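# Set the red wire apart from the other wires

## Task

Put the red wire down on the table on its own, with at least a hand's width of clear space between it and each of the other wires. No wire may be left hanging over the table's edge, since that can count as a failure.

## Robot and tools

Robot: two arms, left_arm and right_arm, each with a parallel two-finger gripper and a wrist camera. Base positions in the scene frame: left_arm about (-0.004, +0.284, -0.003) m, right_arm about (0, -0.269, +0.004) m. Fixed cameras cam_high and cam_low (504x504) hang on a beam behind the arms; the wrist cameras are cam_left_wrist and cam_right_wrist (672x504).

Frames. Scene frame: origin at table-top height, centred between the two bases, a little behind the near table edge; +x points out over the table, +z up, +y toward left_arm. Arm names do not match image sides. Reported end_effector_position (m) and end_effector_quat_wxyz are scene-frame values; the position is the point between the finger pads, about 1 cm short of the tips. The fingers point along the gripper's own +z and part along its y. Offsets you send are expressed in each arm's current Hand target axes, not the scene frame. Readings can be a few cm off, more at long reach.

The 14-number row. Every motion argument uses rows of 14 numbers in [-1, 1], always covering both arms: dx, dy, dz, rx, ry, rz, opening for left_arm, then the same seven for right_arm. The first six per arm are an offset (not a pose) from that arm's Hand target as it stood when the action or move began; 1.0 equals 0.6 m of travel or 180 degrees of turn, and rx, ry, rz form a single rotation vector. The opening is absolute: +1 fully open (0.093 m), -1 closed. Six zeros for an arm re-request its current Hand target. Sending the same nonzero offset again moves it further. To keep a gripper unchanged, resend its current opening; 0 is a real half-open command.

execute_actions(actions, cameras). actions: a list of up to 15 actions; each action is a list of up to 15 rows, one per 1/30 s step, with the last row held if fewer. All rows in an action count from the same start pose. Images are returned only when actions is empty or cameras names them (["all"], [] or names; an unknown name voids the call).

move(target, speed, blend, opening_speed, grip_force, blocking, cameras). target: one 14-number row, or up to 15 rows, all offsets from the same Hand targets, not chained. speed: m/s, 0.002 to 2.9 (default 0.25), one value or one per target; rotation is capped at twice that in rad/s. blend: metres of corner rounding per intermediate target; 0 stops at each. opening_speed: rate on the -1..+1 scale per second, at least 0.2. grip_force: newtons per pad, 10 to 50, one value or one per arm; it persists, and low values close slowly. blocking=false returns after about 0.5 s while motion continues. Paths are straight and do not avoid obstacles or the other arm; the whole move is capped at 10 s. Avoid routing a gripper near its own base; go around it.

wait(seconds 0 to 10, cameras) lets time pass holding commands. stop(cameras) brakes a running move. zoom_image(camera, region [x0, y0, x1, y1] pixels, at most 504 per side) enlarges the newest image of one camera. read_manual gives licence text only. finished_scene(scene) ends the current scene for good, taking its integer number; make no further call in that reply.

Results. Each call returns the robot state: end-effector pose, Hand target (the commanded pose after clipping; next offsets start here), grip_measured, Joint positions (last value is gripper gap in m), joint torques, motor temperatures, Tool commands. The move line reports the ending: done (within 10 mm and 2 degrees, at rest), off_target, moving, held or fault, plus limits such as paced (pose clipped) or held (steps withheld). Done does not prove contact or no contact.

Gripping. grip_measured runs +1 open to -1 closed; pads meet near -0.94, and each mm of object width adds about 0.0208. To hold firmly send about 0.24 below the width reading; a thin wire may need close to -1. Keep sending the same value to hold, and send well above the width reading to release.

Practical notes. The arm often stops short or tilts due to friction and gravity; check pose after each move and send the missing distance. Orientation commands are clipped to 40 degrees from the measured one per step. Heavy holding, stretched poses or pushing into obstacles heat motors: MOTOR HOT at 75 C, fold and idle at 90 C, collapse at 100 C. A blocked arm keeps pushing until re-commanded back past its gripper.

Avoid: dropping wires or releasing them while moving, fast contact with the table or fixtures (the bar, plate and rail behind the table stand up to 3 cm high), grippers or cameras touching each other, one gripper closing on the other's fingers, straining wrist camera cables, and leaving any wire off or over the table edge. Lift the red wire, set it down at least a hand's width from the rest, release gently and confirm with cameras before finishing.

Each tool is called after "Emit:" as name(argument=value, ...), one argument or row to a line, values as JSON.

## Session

Emit:
execute_actions(
  actions=[],
)

Scene clock: 0.00 s.
left_arm: end_effector_position=(+0.3167, -0.0660, +0.2599) grip_measured=-0.917 end_effector_quat_wxyz=(+0.447, +0.545, +0.547, -0.451) | right_arm: end_effector_position=(+0.3843, -0.2621, +0.3975) grip_measured=+1.000 end_effector_quat_wxyz=(+0.699, -0.007, +0.715, +0.022)
Joint positions: left_arm=[-0.519 1.698 1.262 0.026 0.977 0.364 0.001] | right_arm=[0 1.047 1.047 0 0 0 0.093]
Joint velocities: within noise
Joint torques (N m): no reading
Motor temperatures (°C): left_arm=[20 21 21 18 22 20 22] | right_arm=[17 19 23 18 18 20 21]
Heat: left arm: 22 °C; right arm: 23 °C.
Hand target: left_arm +0.3149, -0.0670, +0.2675; +0.453, +0.548, +0.540, -0.451 | right_arm +0.3810, -0.2619, +0.4111; +0.712, -0.008, +0.702, +0.023
Tool commands: left_gripper/opening=-0.923361 right_gripper/opening=+1.0
camera_calibration:
cam_left_wrist: T_world_to_cam=[[-0.999807, 0.0193672, 0.00342492, 0.315578], [0.00842396, 0.579047, -0.815251, 0.286856], [-0.0177723, -0.815064, -0.579098, 0.186319], [0, 0, 0, 1]] pos_world=[0.316412, -0.0203534, 0.340675]

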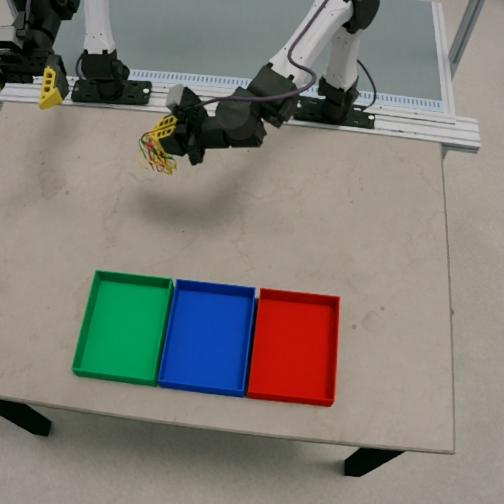

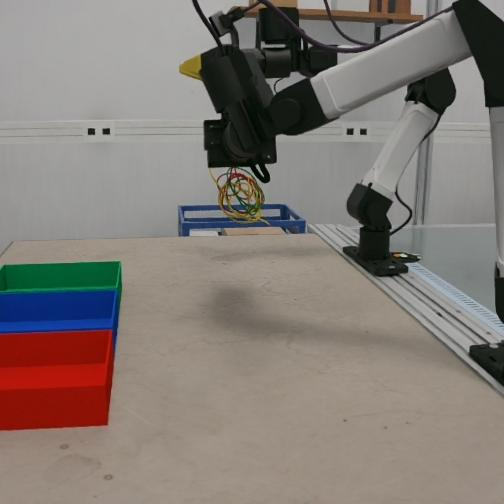

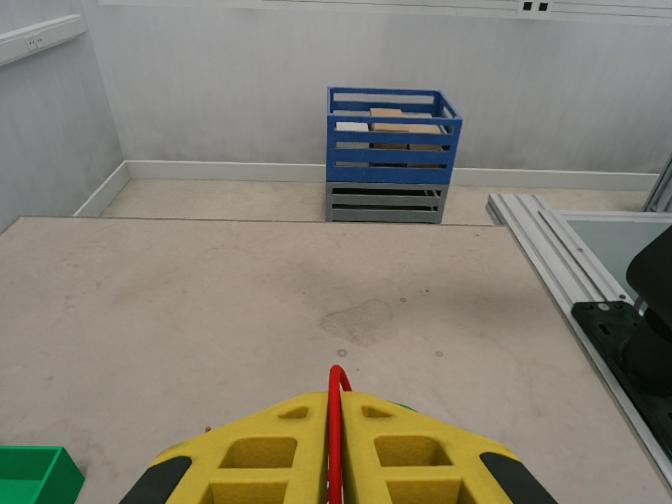

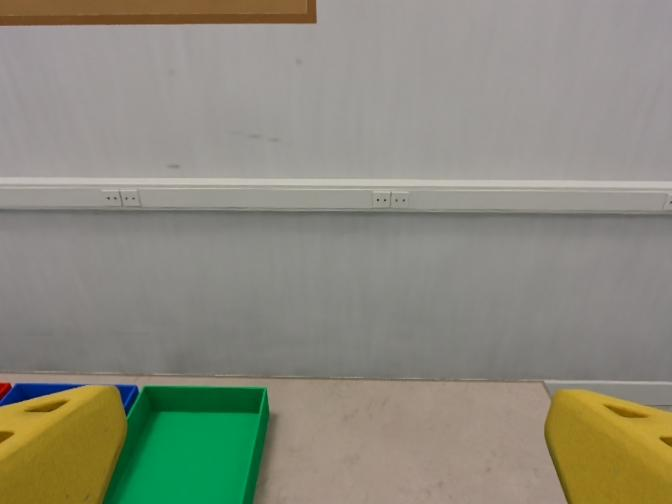

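Emit:
zoom_image(
  camera="cam_low",
  region=[190, 140, 310, 240],
)

Emit:
zoom_image(
  camera="cam_high",
  region=[110, 80, 220, 190],
)

Emit:
move(
  target=[
    [0.0821, 0.1072, -0.0482, 0, 0, 0, -0.923361, 0.3102, 0.1537, -0.1583, -0.25, 0, 0, 0.3],
  ],
  speed=0.15,
  cameras=["all"],
)

Emit:
zoom_image(
  camera="cam_right_wrist",
  region=[180, 120, 430, 380],
)

Emit:
zoom_image(
  camera="cam_left_wrist",
  region=[200, 250, 500, 504],
)

Scaled by 4.200 from the camera's 504x504 image, which has a finer 720x720 frame.

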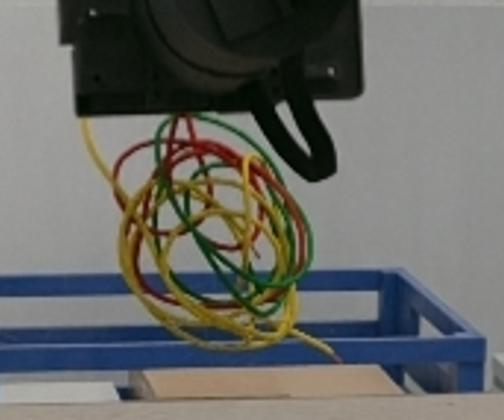

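Scaled by 4.582 from the camera's 504x504 image, which has a finer 720x720 frame.

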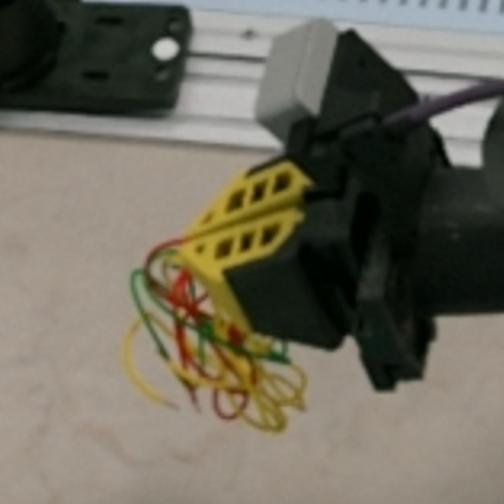

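Scene clock: 4.17 s.
left_arm: end_effector_position=(+0.3755, -0.0282, +0.2205) grip_measured=-0.917 end_effector_quat_wxyz=(+0.447, +0.542, +0.551, -0.452) | right_arm: end_effector_position=(+0.2868, -0.1700, +0.2277) grip_measured=+0.301 end_effector_quat_wxyz=(+0.655, -0.277, +0.642, +0.285)
Joint positions: left_arm=[-0.359 1.866 1.35 -0.014 1.113 0.495 0.001] | right_arm=[-0.155 0.937 0.272 0.7 -0.931 0 0.06]
Joint torques (N m): left_arm=[0.24 -9.22 10.19 1.58 0.4 0.18] | right_arm=[-0.53 -0.21 6.24 2.4 -0.25 -0.07]
Heat: left arm: 23 °C; right arm: 23 °C.
Hand target: left_arm +0.3798, -0.0301, +0.2251; +0.453, +0.548, +0.540, -0.451 | right_arm +0.2847, -0.1697, +0.2256; +0.655, -0.280, +0.639, +0.290
Off the commanded pose: left_arm 0.007 m, 2 deg | right_arm 0.003 m, 1 deg.
move: done
camera_calibration:
cam_left_wrist: T_world_to_cam=[[-0.999875, 0.0116102, 0.0107767, 0.372018], [-0.00206302, 0.579076, -0.815271, 0.236253], [-0.015706, -0.815191, -0.578979, 0.19463], [0, 0, 0, 1]] pos_world=[0.375515, 0.0175336, 0.301288]
cam_right_wrist: T_world_to_cam=[[0.728204, -0.685317, 0.00767194, -0.326041], [-0.285239, -0.31323, -0.905829, 0.27215], [0.623183, 0.65744, -0.423575, 0.118574], [0, 0, 0, 1]] pos_world=[0.24116, -0.216151, 0.299248]

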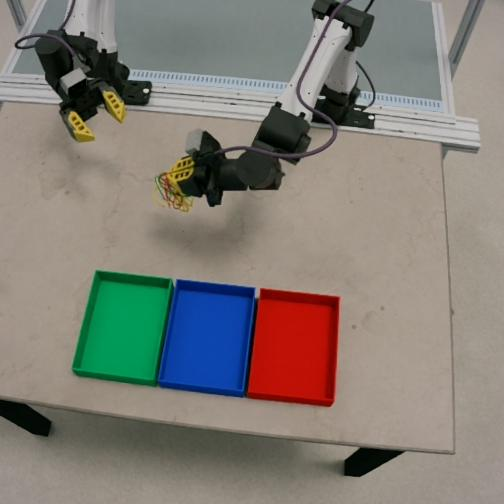

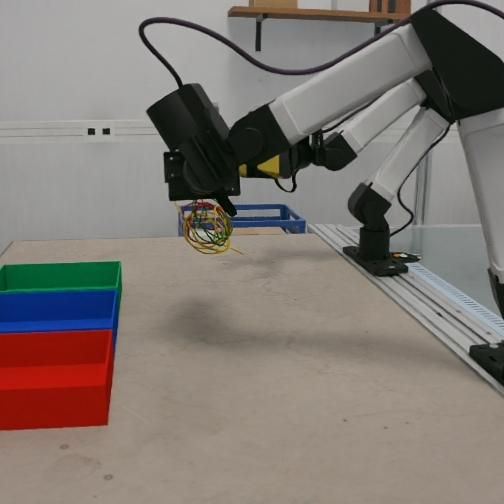

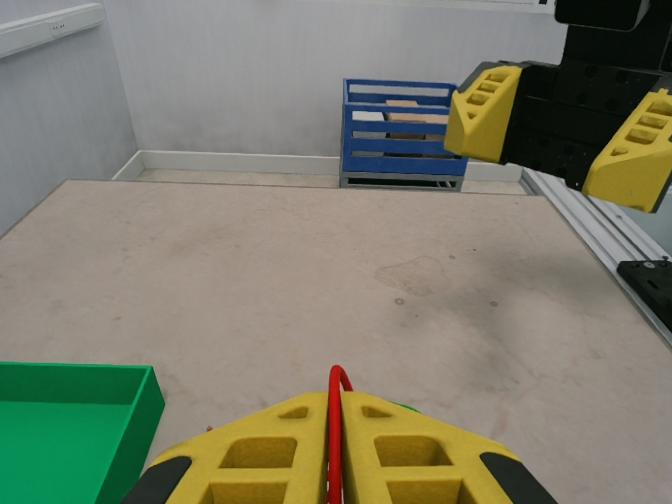

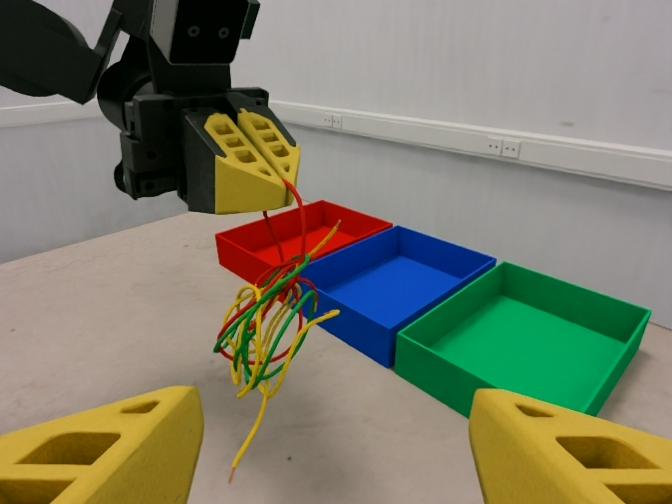

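Scaled by 1.938 from the camera's 672x504 image, which has a finer 960x720 frame.

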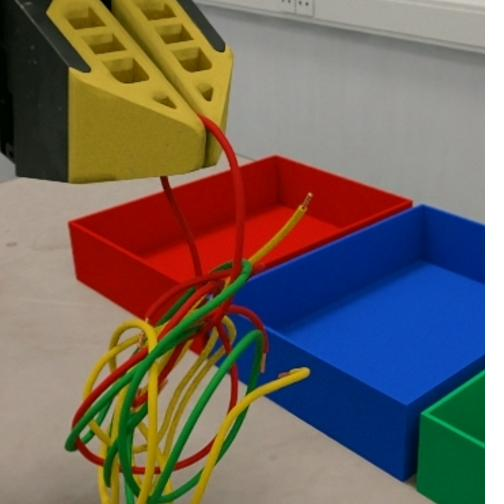

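Scaled by 1.680 from the camera's 672x504 image, which has a finer 960x720 frame.

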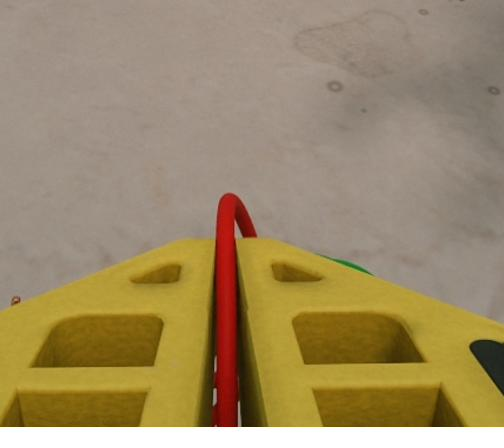

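Emit:
zoom_image(
  camera="cam_right_wrist",
  region=[200, 170, 360, 330],
)

Emit:
zoom_image(
  camera="cam_right_wrist",
  region=[190, 260, 370, 500],
)

Emit:
zoom_image(
  camera="cam_low",
  region=[150, 180, 270, 270],
)

Emit:
zoom_image(
  camera="cam_high",
  region=[130, 140, 230, 230],
)

Scaled by 3.150 from the camera's 672x504 image, which has a finer 960x720 frame.

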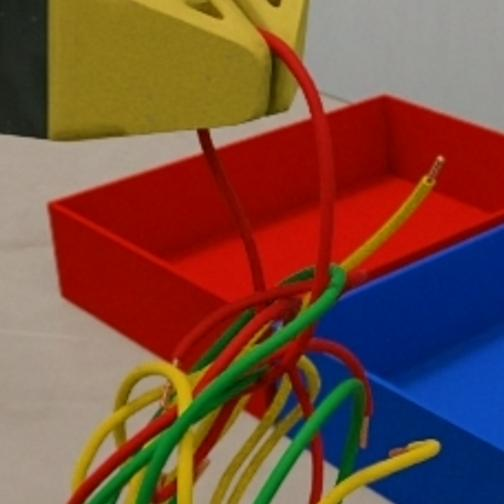

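Scaled by 2.100 from the camera's 672x504 image, which has a finer 960x720 frame.

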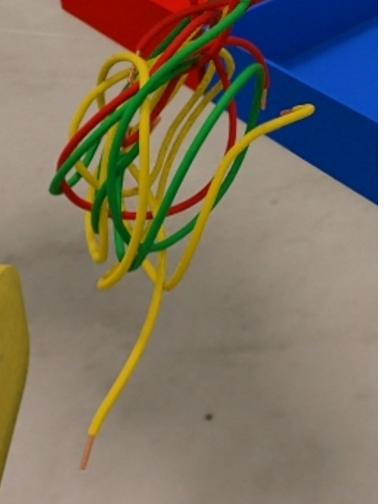

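Scaled by 4.200 from the camera's 504x504 image, which has a finer 720x720 frame.

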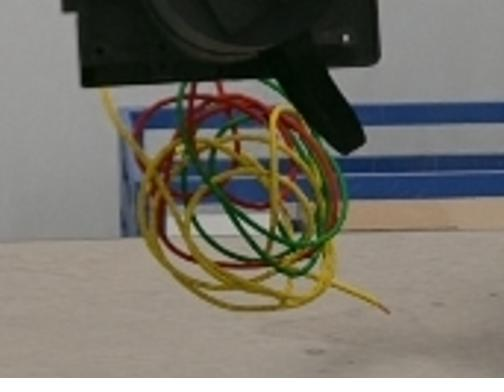

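Scaled by 5.040 from the camera's 504x504 image, which has a finer 720x720 frame.

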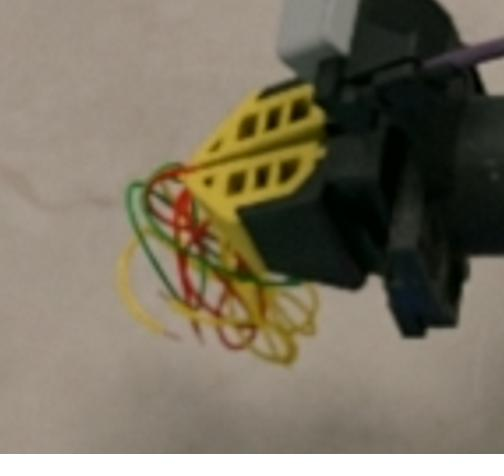

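Emit:
move(
  target=[
    [-0.082, 0.0008, -0.0153, 0, 0, 0, -0.923361, 0.1197, 0.0768, 0.0587, 0, 0, 0, 0.2],
  ],
  speed=0.12,
  cameras=["cam_right_wrist", "cam_high"],
)

Emit:
zoom_image(
  camera="cam_right_wrist",
  region=[180, 0, 460, 300],
)

Emit:
zoom_image(
  camera="cam_high",
  region=[100, 130, 220, 240],
)

Scene clock: 9.03 s.
left_arm: end_effector_position=(+0.3814, -0.0292, +0.2550) grip_measured=-0.917 end_effector_quat_wxyz=(+0.436, +0.538, +0.559, -0.456) | right_arm: end_effector_position=(+0.2764, -0.1104, +0.1552) grip_measured=+0.201 end_effector_quat_wxyz=(+0.650, -0.283, +0.641, +0.293)
Joint positions: left_arm=[-0.359 1.866 1.506 -0.199 1.113 0.495 0.001] | right_arm=[0.184 1.396 0.065 1.352 -0.615 -0.011 0.055]
Joint torques (N m): left_arm=[-0.23 -12.6 10.25 1.57 0.38 0.14] | right_arm=[0.44 -1.39 3.96 2.61 0.14 -0.14]
Heat: left arm: 24 °C; right arm: 24 °C.
Hand target: left_arm +0.3798, -0.0301, +0.2750; +0.453, +0.548, +0.540, -0.451 | right_arm +0.2755, -0.1110, +0.1550; +0.655, -0.280, +0.639, +0.290
Off the commanded pose: left_arm 0.020 m, 3 deg | right_arm 0.001 m, 1 deg.
move: off_target (left_arm)
camera_calibration:
cam_right_wrist: T_world_to_cam=[[0.743237, -0.66902, 0.00310637, -0.278572], [-0.282745, -0.318312, -0.904839, 0.22085], [0.606344, 0.671632, -0.425743, 0.0616717], [0, 0, 0, 1]] pos_world=[0.232095, -0.157492, 0.226955]
Images, in order (width x height): cam_high 504x504, cam_right_wrist 672x504.

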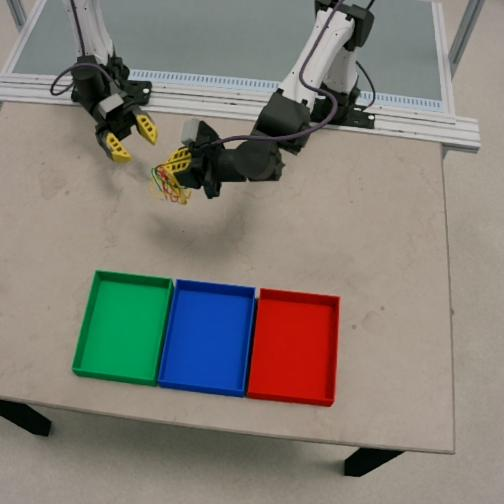

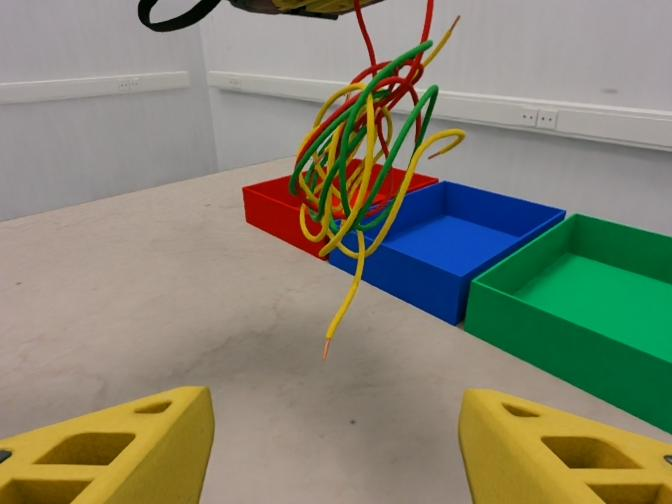

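Scaled by 1.680 from the camera's 672x504 image, which has a finer 960x720 frame.

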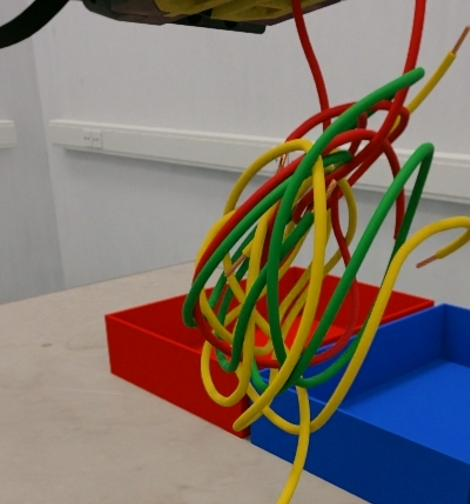

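Scaled by 4.200 from the camera's 504x504 image, which has a finer 720x720 frame.

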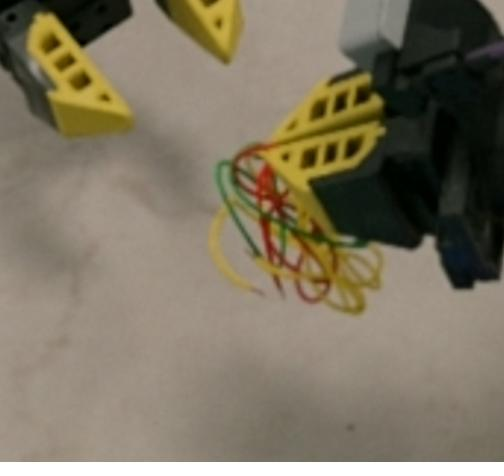

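Emit:
move(
  target=[
    [0, 0, 0, 0, 0, 0, -0.923361, 0.0128, 0.0012, 0.1682, 0, 0, 0, 0.1],
  ],
  speed=0.08,
  cameras=["cam_right_wrist", "cam_left_wrist"],
)

Scene clock: 12.27 s.
left_arm: end_effector_position=(+0.3814, -0.0292, +0.2550) grip_measured=-0.917 end_effector_quat_wxyz=(+0.436, +0.538, +0.559, -0.456) | right_arm: end_effector_position=(+0.3373, -0.0397, +0.1442) grip_measured=+0.101 end_effector_quat_wxyz=(+0.644, -0.281, +0.647, +0.294)
Joint positions: left_arm=[-0.359 1.866 1.506 -0.199 1.113 0.495 0.001] | right_arm=[0.41 1.759 0.367 1.396 -0.387 -0.011 0.05]
Joint torques (N m): left_arm=[-0.23 -12.6 10.25 1.57 0.39 0.14] | right_arm=[0.65 -3.84 6.63 2.56 0.13 -0.21]
Motor temperatures (°C): left_arm=[20 26 24 20 22 20 22] | right_arm=[17 19 24 21 18 20 21]
Heat: left arm: 26 °C; right arm: 24 °C.
Hand target: left_arm +0.3798, -0.0301, +0.2750; +0.453, +0.548, +0.540, -0.451 | right_arm +0.3432, -0.0360, +0.1500; +0.655, -0.280, +0.639, +0.290
Off the commanded pose: left_arm 0.020 m, 3 deg | right_arm 0.009 m, 2 deg.
move: off_target (left_arm)
camera_calibration:
cam_left_wrist: T_world_to_cam=[[-0.999188, 0.0125551, 0.0382839, 0.370184], [-0.0235697, 0.588502, -0.808152, 0.271676], [-0.0326766, -0.808398, -0.587728, 0.222768], [0, 0, 0, 1]] pos_world=[0.383566, 0.0155554, 0.336311]
cam_right_wrist: T_world_to_cam=[[0.742161, -0.670175, -0.00793699, -0.274742], [-0.299282, -0.320786, -0.898625, 0.255213], [0.59969, 0.669299, -0.438646, -0.023417], [0, 0, 0, 1]] pos_world=[0.294326, -0.0865832, 0.216889]
Images, in order (width x height): cam_left_wrist 672x504, cam_right_wrist 672x504.

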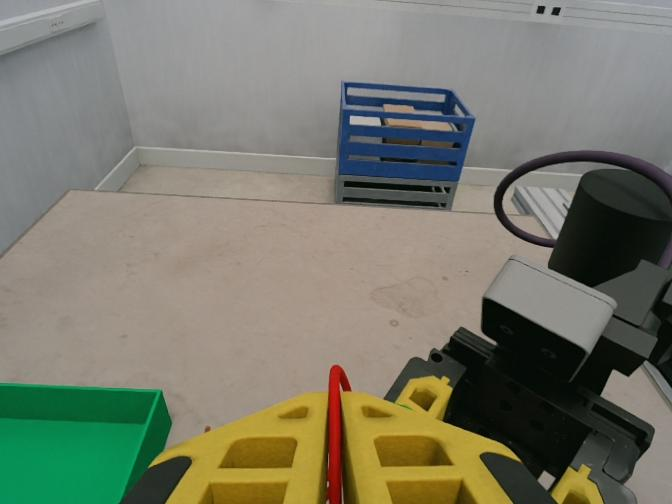

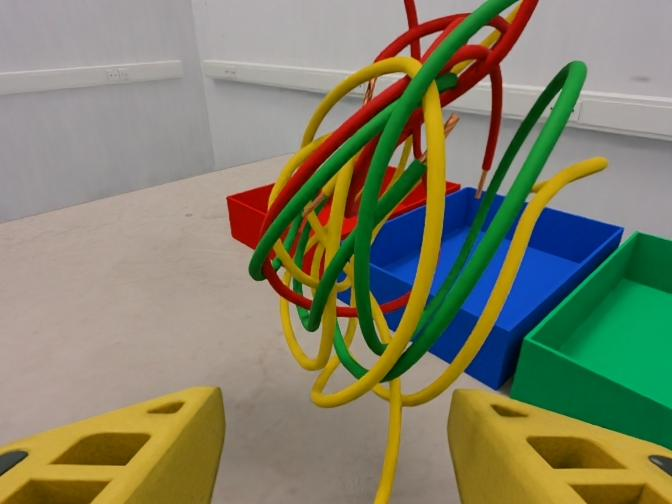

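Emit:
move(
  target=[
    [0, 0, 0, 0, 0, 0, -0.923361, -0.0133, 0.0, 0.012, 0, 0, 0, 0.1],
  ],
  speed=0.05,
  cameras=["cam_right_wrist"],
)

Scene clock: 13.50 s.
left_arm: end_effector_position=(+0.3814, -0.0292, +0.2550) grip_measured=-0.917 end_effector_quat_wxyz=(+0.436, +0.538, +0.559, -0.456) | right_arm: end_effector_position=(+0.3425, -0.0346, +0.1421) grip_measured=+0.101 end_effector_quat_wxyz=(+0.636, -0.281, +0.655, +0.294)
Joint positions: left_arm=[-0.359 1.866 1.506 -0.199 1.113 0.495 0.001] | right_arm=[0.42 1.759 0.397 1.343 -0.376 -0.011 0.05]
Joint torques (N m): left_arm=[-0.21 -12.6 10.28 1.56 0.38 0.13] | right_arm=[0.7 -6.11 6.94 2.53 0.14 -0.2]
Heat: left arm: 26 °C; right arm: 24 °C.
Hand target: left_arm +0.3798, -0.0301, +0.2750; +0.453, +0.548, +0.540, -0.451 | right_arm +0.3480, -0.0308, +0.1581; +0.655, -0.280, +0.639, +0.290
Off the commanded pose: left_arm 0.020 m, 3 deg | right_arm 0.017 m, 3 deg.
move: off_target (left_arm, right_arm)
camera_calibration:
cam_right_wrist: T_world_to_cam=[[0.74159, -0.670656, -0.0162683, -0.273773], [-0.317731, -0.329772, -0.888987, 0.261166], [0.59084, 0.664433, -0.457644, -0.0253142], [0, 0, 0, 1]] pos_world=[0.300965, -0.0806629, 0.216135]
Images, in order (width x height): cam_right_wrist 672x504.

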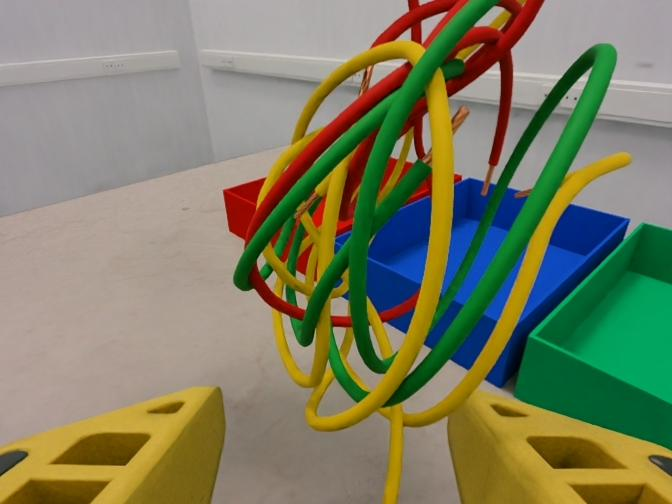

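Emit:
move(
  target=[
    [0, 0, 0, 0, 0, 0, -0.923361, -0.017, 0.0, 0.0, 0, 0, 0, 0.1],
  ],
  speed=0.05,
  cameras=["cam_right_wrist"],
)

Scene clock: 14.70 s.
left_arm: end_effector_position=(+0.3814, -0.0292, +0.2550) grip_measured=-0.917 end_effector_quat_wxyz=(+0.436, +0.538, +0.559, -0.456) | right_arm: end_effector_position=(+0.3430, -0.0345, +0.1439) grip_measured=+0.101 end_effector_quat_wxyz=(+0.629, -0.281, +0.662, +0.293)
Joint positions: left_arm=[-0.359 1.866 1.506 -0.199 1.113 0.495 0.001] | right_arm=[0.42 1.725 0.404 1.281 -0.375 -0.011 0.05]
Joint torques (N m): left_arm=[-0.23 -12.59 10.26 1.57 0.39 0.13] | right_arm=[0.73 -7.61 7.21 2.55 0.14 -0.19]
Heat: left arm: 27 °C; right arm: 24 °C.
Hand target: left_arm +0.3798, -0.0301, +0.2750; +0.453, +0.548, +0.540, -0.451 | right_arm +0.3479, -0.0311, +0.1685; +0.655, -0.280, +0.639, +0.290
Off the commanded pose: left_arm 0.020 m, 3 deg | right_arm 0.025 m, 4 deg.
move: off_target (left_arm, right_arm)
camera_calibration:
cam_right_wrist: T_world_to_cam=[[0.74113, -0.670944, -0.0236685, -0.272796], [-0.333811, -0.337684, -0.880079, 0.266763], [0.582491, 0.660154, -0.474237, -0.0196984], [0, 0, 0, 1]] pos_world=[0.3027, -0.079945, 0.218974]
Images, in order (width x height): cam_right_wrist 672x504.

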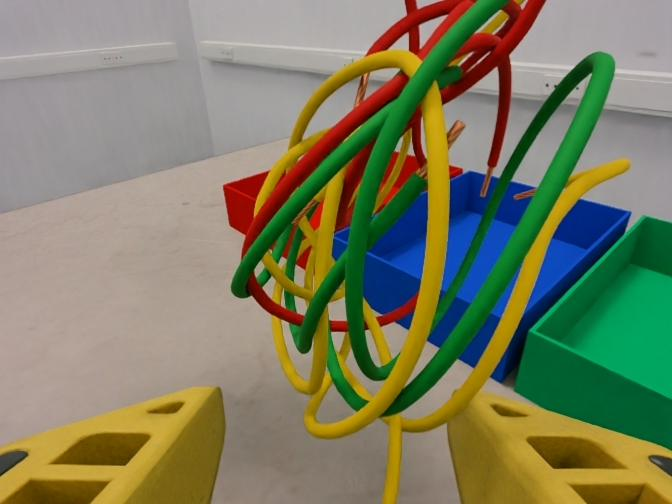

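Emit:
move(
  target=[
    [0, 0, 0, 0, 0, 0, -0.923361, 0, 0.0, 0.0, 0, 0, 0, -0.95],
  ],
  speed=0.05,
  grip_force=[50, 30],
  cameras=["cam_right_wrist", "cam_low"],
)

Emit:
zoom_image(
  camera="cam_right_wrist",
  region=[200, 0, 560, 504],
)

Scene clock: 18.17 s.
left_arm: end_effector_position=(+0.3813, -0.0292, +0.2550) grip_measured=-0.917 end_effector_quat_wxyz=(+0.436, +0.538, +0.559, -0.456) | right_arm: end_effector_position=(+0.3430, -0.0346, +0.1437) grip_measured=-0.920 end_effector_quat_wxyz=(+0.629, -0.281, +0.663, +0.293)
Joint positions: left_arm=[-0.359 1.866 1.506 -0.2 1.113 0.495 0.001] | right_arm=[0.42 1.725 0.404 1.28 -0.374 -0.011 0.001]
Joint torques (N m): left_arm=[-0.21 -12.59 10.25 1.56 0.39 0.14] | right_arm=[0.76 -7.61 7.21 2.53 0.12 -0.19]
Heat: left arm: 28 °C; right arm: 25 °C.
Hand target: left_arm +0.3798, -0.0301, +0.2750; +0.453, +0.548, +0.540, -0.451 | right_arm +0.3479, -0.0311, +0.1685; +0.655, -0.280, +0.639, +0.290
Off the commanded pose: left_arm 0.020 m, 3 deg | right_arm 0.026 m, 4 deg.
grip_force (N): 50, 30
move: off_target (left_arm, right_arm)
camera_calibration:
cam_right_wrist: T_world_to_cam=[[0.740622, -0.671497, -0.0238766, -0.272716], [-0.334648, -0.337817, -0.87971, 0.266873], [0.582657, 0.659523, -0.47491, -0.0197583], [0, 0, 0, 1]] pos_world=[0.302801, -0.079943, 0.218876]
Images, in order (width x height): cam_low 504x504, cam_right_wrist 672x504.

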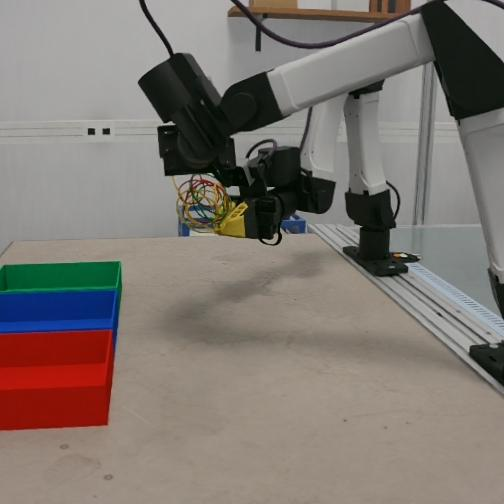

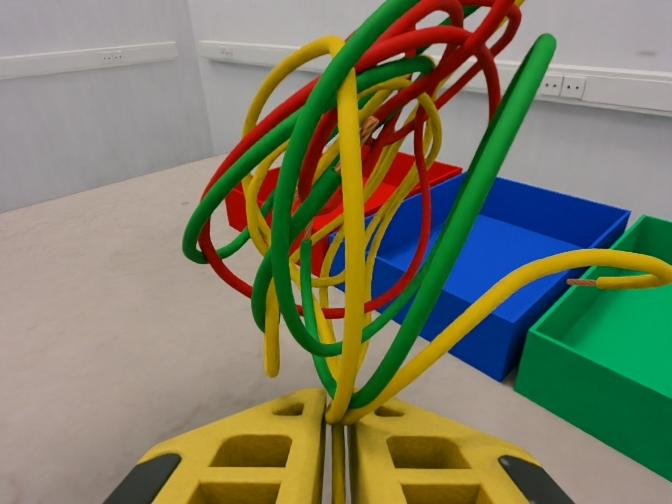

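Scaled by 1.000.

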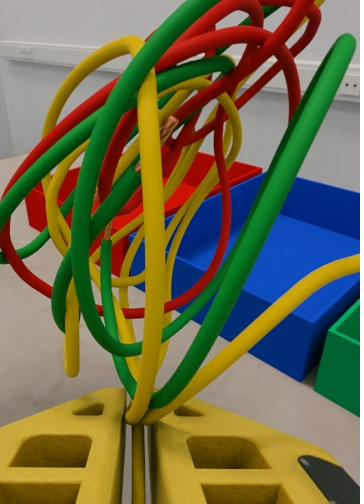

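Emit:
move(
  target=[
    [0.0092, 0, -0.0492, 0, 0, 0, -0.923361, 0.0983, 0.0022, -0.0615, 0, 0, 0, -0.95],
  ],
  speed=0.04,
  cameras=["cam_right_wrist", "cam_left_wrist", "cam_low", "cam_high"],
)

Emit:
zoom_image(
  camera="cam_low",
  region=[150, 150, 280, 270],
)

Scene clock: 20.80 s.
left_arm: end_effector_position=(+0.3847, -0.0039, +0.2463) grip_measured=-0.917 end_effector_quat_wxyz=(+0.426, +0.535, +0.566, -0.461) | right_arm: end_effector_position=(+0.3251, -0.0551, +0.0983) grip_measured=-0.932 end_effector_quat_wxyz=(+0.613, -0.280, +0.681, +0.285)
Joint positions: left_arm=[-0.298 1.866 1.506 -0.305 1.165 0.581 0.001] | right_arm=[0.379 1.881 0.287 1.501 -0.401 -0.022 0]
Joint torques (N m): left_arm=[0.51 -15.13 9.05 1.52 0.51 0.18] | right_arm=[-0.46 -3.63 2.5 3.39 -0.24 -0.32]
Heat: left arm: 30 °C; right arm: 25 °C.
Hand target: left_arm +0.3801, +0.0000, +0.2750; +0.453, +0.548, +0.540, -0.451 | right_arm +0.3227, -0.0560, +0.1085; +0.655, -0.280, +0.639, +0.290
Off the commanded pose: left_arm 0.029 m, 5 deg | right_arm 0.011 m, 7 deg.
joint sent to its limit (right arm) — joint 4 (wrist pitch), upper limit. The joint targets are off in orientation, not in position.
grip_force (N): 50, 30
move: off_target (left_arm, right_arm)
camera_calibration:
cam_left_wrist: T_world_to_cam=[[-0.997845, 0.0143388, 0.0640301, 0.366708], [-0.0428867, 0.596025, -0.80182, 0.255749], [-0.0496606, -0.802838, -0.594125, 0.246333], [0, 0, 0, 1]] pos_world=[0.389119, 0.0400749, 0.327937]
cam_right_wrist: T_world_to_cam=[[0.73131, -0.68118, -0.0343493, -0.270767], [-0.373964, -0.358349, -0.855416, 0.223339], [0.570384, 0.63842, -0.516801, -0.0104032], [0, 0, 0, 1]] pos_world=[0.287469, -0.0977664, 0.176371]

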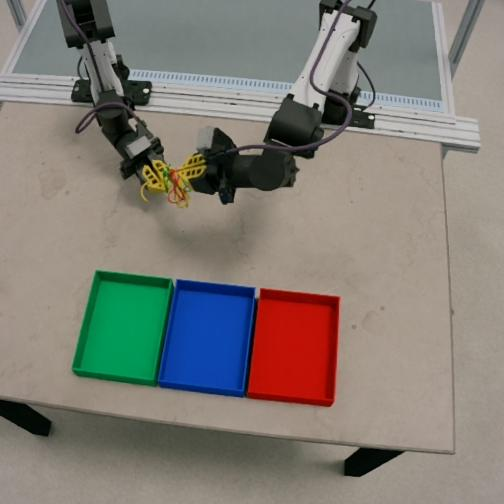

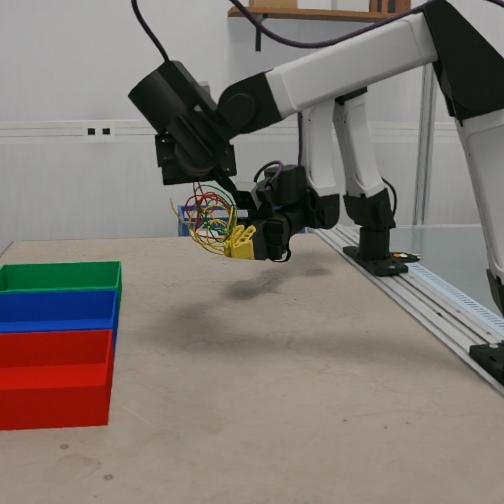

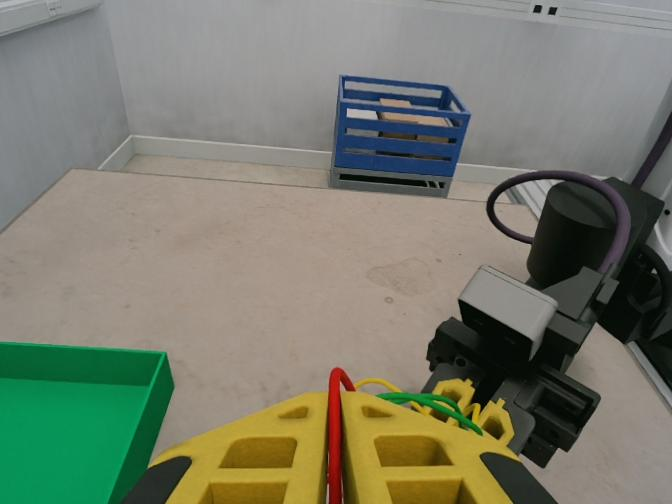

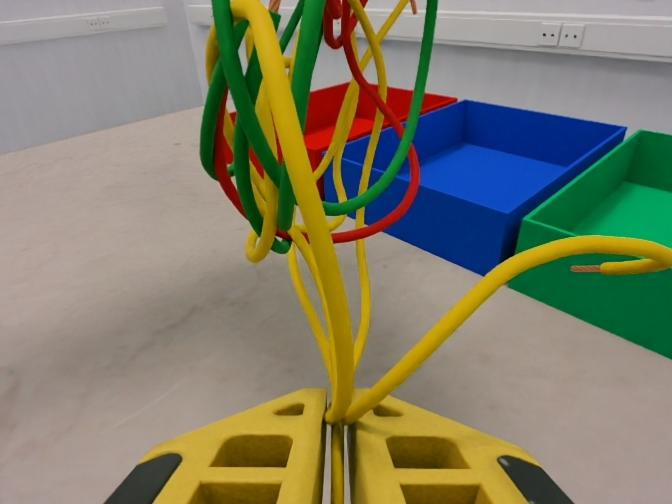

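Scaled by 3.877 from the camera's 504x504 image, which has a finer 720x720 frame.

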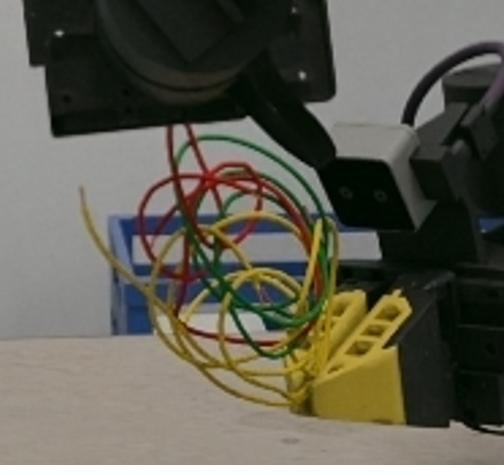

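Emit:
move(
  target=[
    [-0.037, -0.03, -0.0747, 0, 0, 0, -0.923361, 0, 0, 0, 0, 0, 0, -0.95],
  ],
  speed=0.04,
  cameras=["cam_right_wrist", "cam_low", "cam_high"],
)

Emit:
zoom_image(
  camera="cam_low",
  region=[150, 130, 280, 270],
)

Emit:
zoom_image(
  camera="cam_high",
  region=[100, 110, 240, 240],
)

Scene clock: 24.47 s.
left_arm: end_effector_position=(+0.3655, +0.0363, +0.2721) grip_measured=-0.917 end_effector_quat_wxyz=(+0.420, +0.532, +0.570, -0.464) | right_arm: end_effector_position=(+0.3243, -0.0543, +0.0986) grip_measured=-0.932 end_effector_quat_wxyz=(+0.613, -0.283, +0.680, +0.288)
Joint positions: left_arm=[-0.216 1.773 1.531 -0.579 1.226 0.731 0.001] | right_arm=[0.378 1.881 0.287 1.502 -0.409 -0.022 0]
Joint torques (N m): left_arm=[0.72 -13.74 10.56 1.34 0.62 0.18] | right_arm=[-0.44 -3.67 2.5 3.36 -0.18 -0.32]
Motor temperatures (°C): left_arm=[20 31 27 22 22 20 22] | right_arm=[17 21 25 24 18 20 21]
Heat: left arm: 31 °C; right arm: 25 °C.
Hand target: left_arm +0.3620, +0.0401, +0.3049; +0.453, +0.548, +0.540, -0.451 | right_arm +0.3228, -0.0561, +0.1084; +0.655, -0.280, +0.639, +0.290
Off the commanded pose: left_arm 0.033 m, 6 deg | right_arm 0.010 m, 7 deg.
joint sent to its limit (right arm) — joint 4 (wrist pitch), upper limit. The joint targets are off in orientation, not in position.
grip_force (N): 50, 30
move: off_target (left_arm, right_arm)
camera_calibration:
cam_right_wrist: T_world_to_cam=[[0.736295, -0.67581, -0.0339353, -0.270974], [-0.370395, -0.36056, -0.85604, 0.222332], [0.566284, 0.642867, -0.515794, -0.00884234], [0, 0, 0, 1]] pos_world=[0.286875, -0.0972787, 0.176568]
Images, in order (width x height): cam_high 504x504, cam_low 504x504, cam_right_wrist 672x504.

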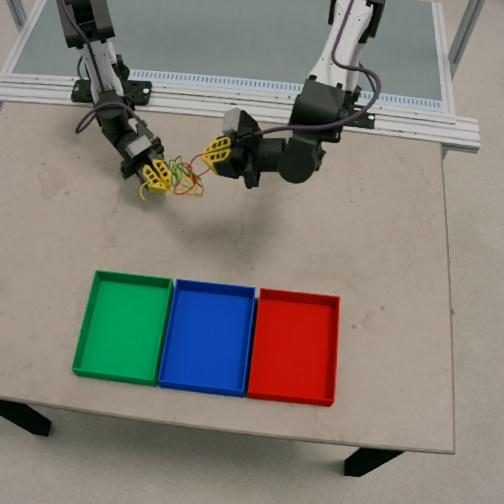

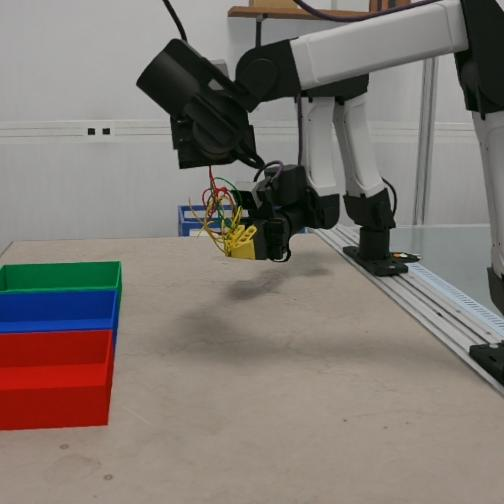

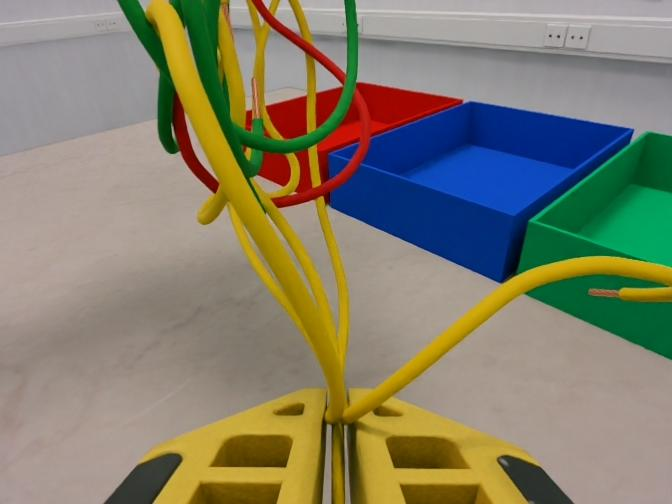

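Scaled by 3.600 from the camera's 504x504 image, which has a finer 720x720 frame.

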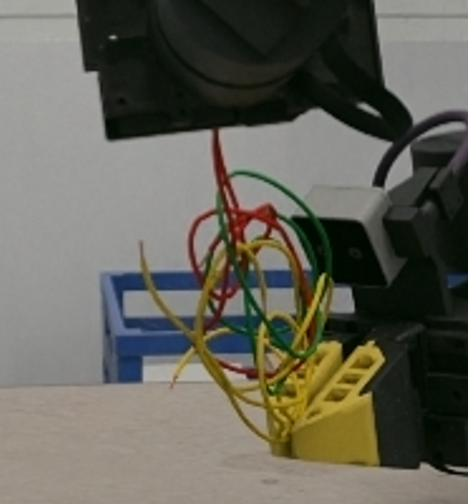

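Scaled by 3.600 from the camera's 504x504 image, which has a finer 720x720 frame.

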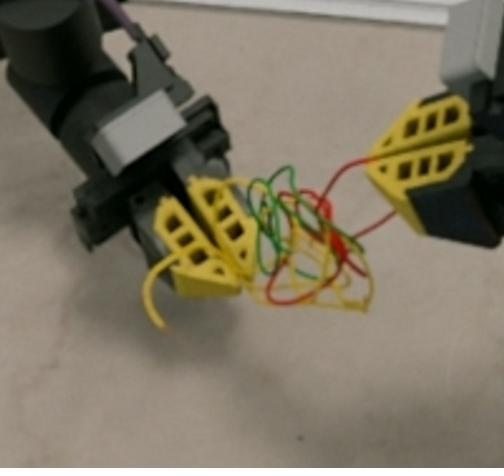

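Emit:
move(
  target=[
    [-0.0332, -0.0, -0.0877, 0, 0, 0, -0.923361, 0, 0, 0, 0, 0, 0, -0.95],
  ],
  speed=0.04,
  cameras=["cam_right_wrist", "cam_low", "cam_high"],
)

Emit:
zoom_image(
  camera="cam_low",
  region=[150, 100, 310, 270],
)

Emit:
zoom_image(
  camera="cam_high",
  region=[100, 110, 260, 240],
)

Scene clock: 26.97 s.
left_arm: end_effector_position=(+0.3582, +0.0853, +0.3160) grip_measured=-0.917 end_effector_quat_wxyz=(+0.428, +0.541, +0.565, -0.451) | right_arm: end_effector_position=(+0.3224, -0.0525, +0.0996) grip_measured=-0.933 end_effector_quat_wxyz=(+0.612, -0.287, +0.676, +0.293)
Joint positions: left_arm=[-0.094 1.797 1.797 -1.116 1.282 1.077 0.001] | right_arm=[0.378 1.881 0.287 1.505 -0.424 -0.023 0]
Joint torques (N m): left_arm=[1.4 -9.01 10.51 1.01 0.93 0.17] | right_arm=[-0.55 -3.66 2.51 3.33 -0.01 -0.32]
Heat: left arm: 31 °C; right arm: 25 °C.
Hand target: left_arm +0.3621, +0.0882, +0.3341; +0.453, +0.548, +0.540, -0.451 | right_arm +0.3228, -0.0561, +0.1085; +0.655, -0.280, +0.639, +0.290
Off the commanded pose: left_arm 0.019 m, 4 deg | right_arm 0.010 m, 7 deg.
joint sent to its limit (right arm) — joint 4 (wrist pitch), upper limit. The joint targets are off in orientation, not in position.
grip_force (N): 50, 30
move: off_target (left_arm, right_arm)
camera_calibration:
cam_right_wrist: T_world_to_cam=[[0.746723, -0.66429, -0.0335206, -0.271138], [-0.362138, -0.36377, -0.858212, 0.220442], [0.557908, 0.652985, -0.5122, -0.005538], [0, 0, 0, 1]] pos_world=[0.285385, -0.096308, 0.177261]
Images, in order (width x height): cam_high 504x504, cam_low 504x504, cam_right_wrist 672x504.

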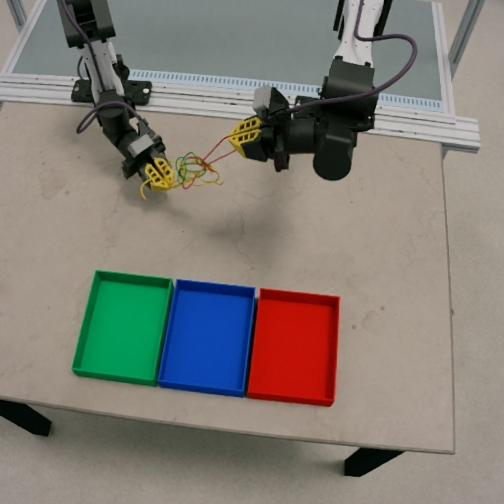

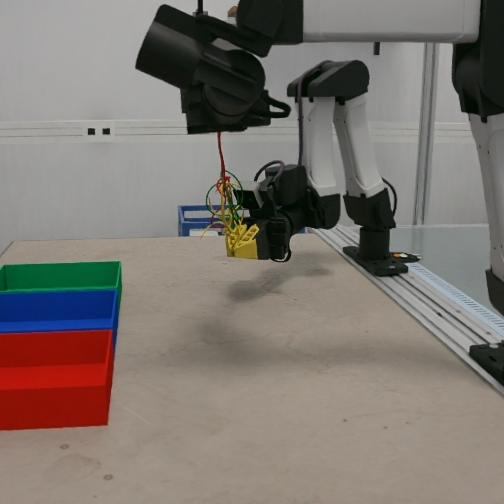

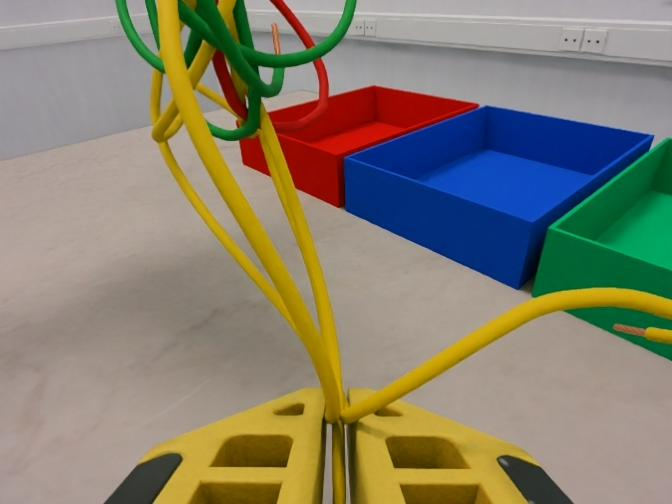

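Scaled by 2.965 from the camera's 504x504 image, which has a finer 720x720 frame.

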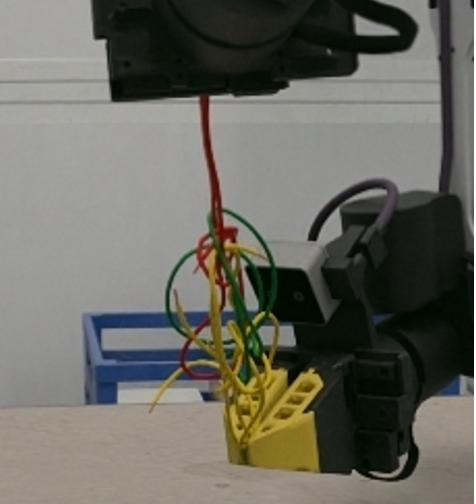

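Scaled by 3.150 from the camera's 504x504 image, which has a finer 720x720 frame.

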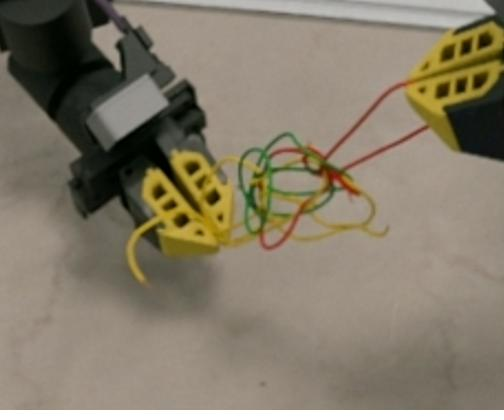

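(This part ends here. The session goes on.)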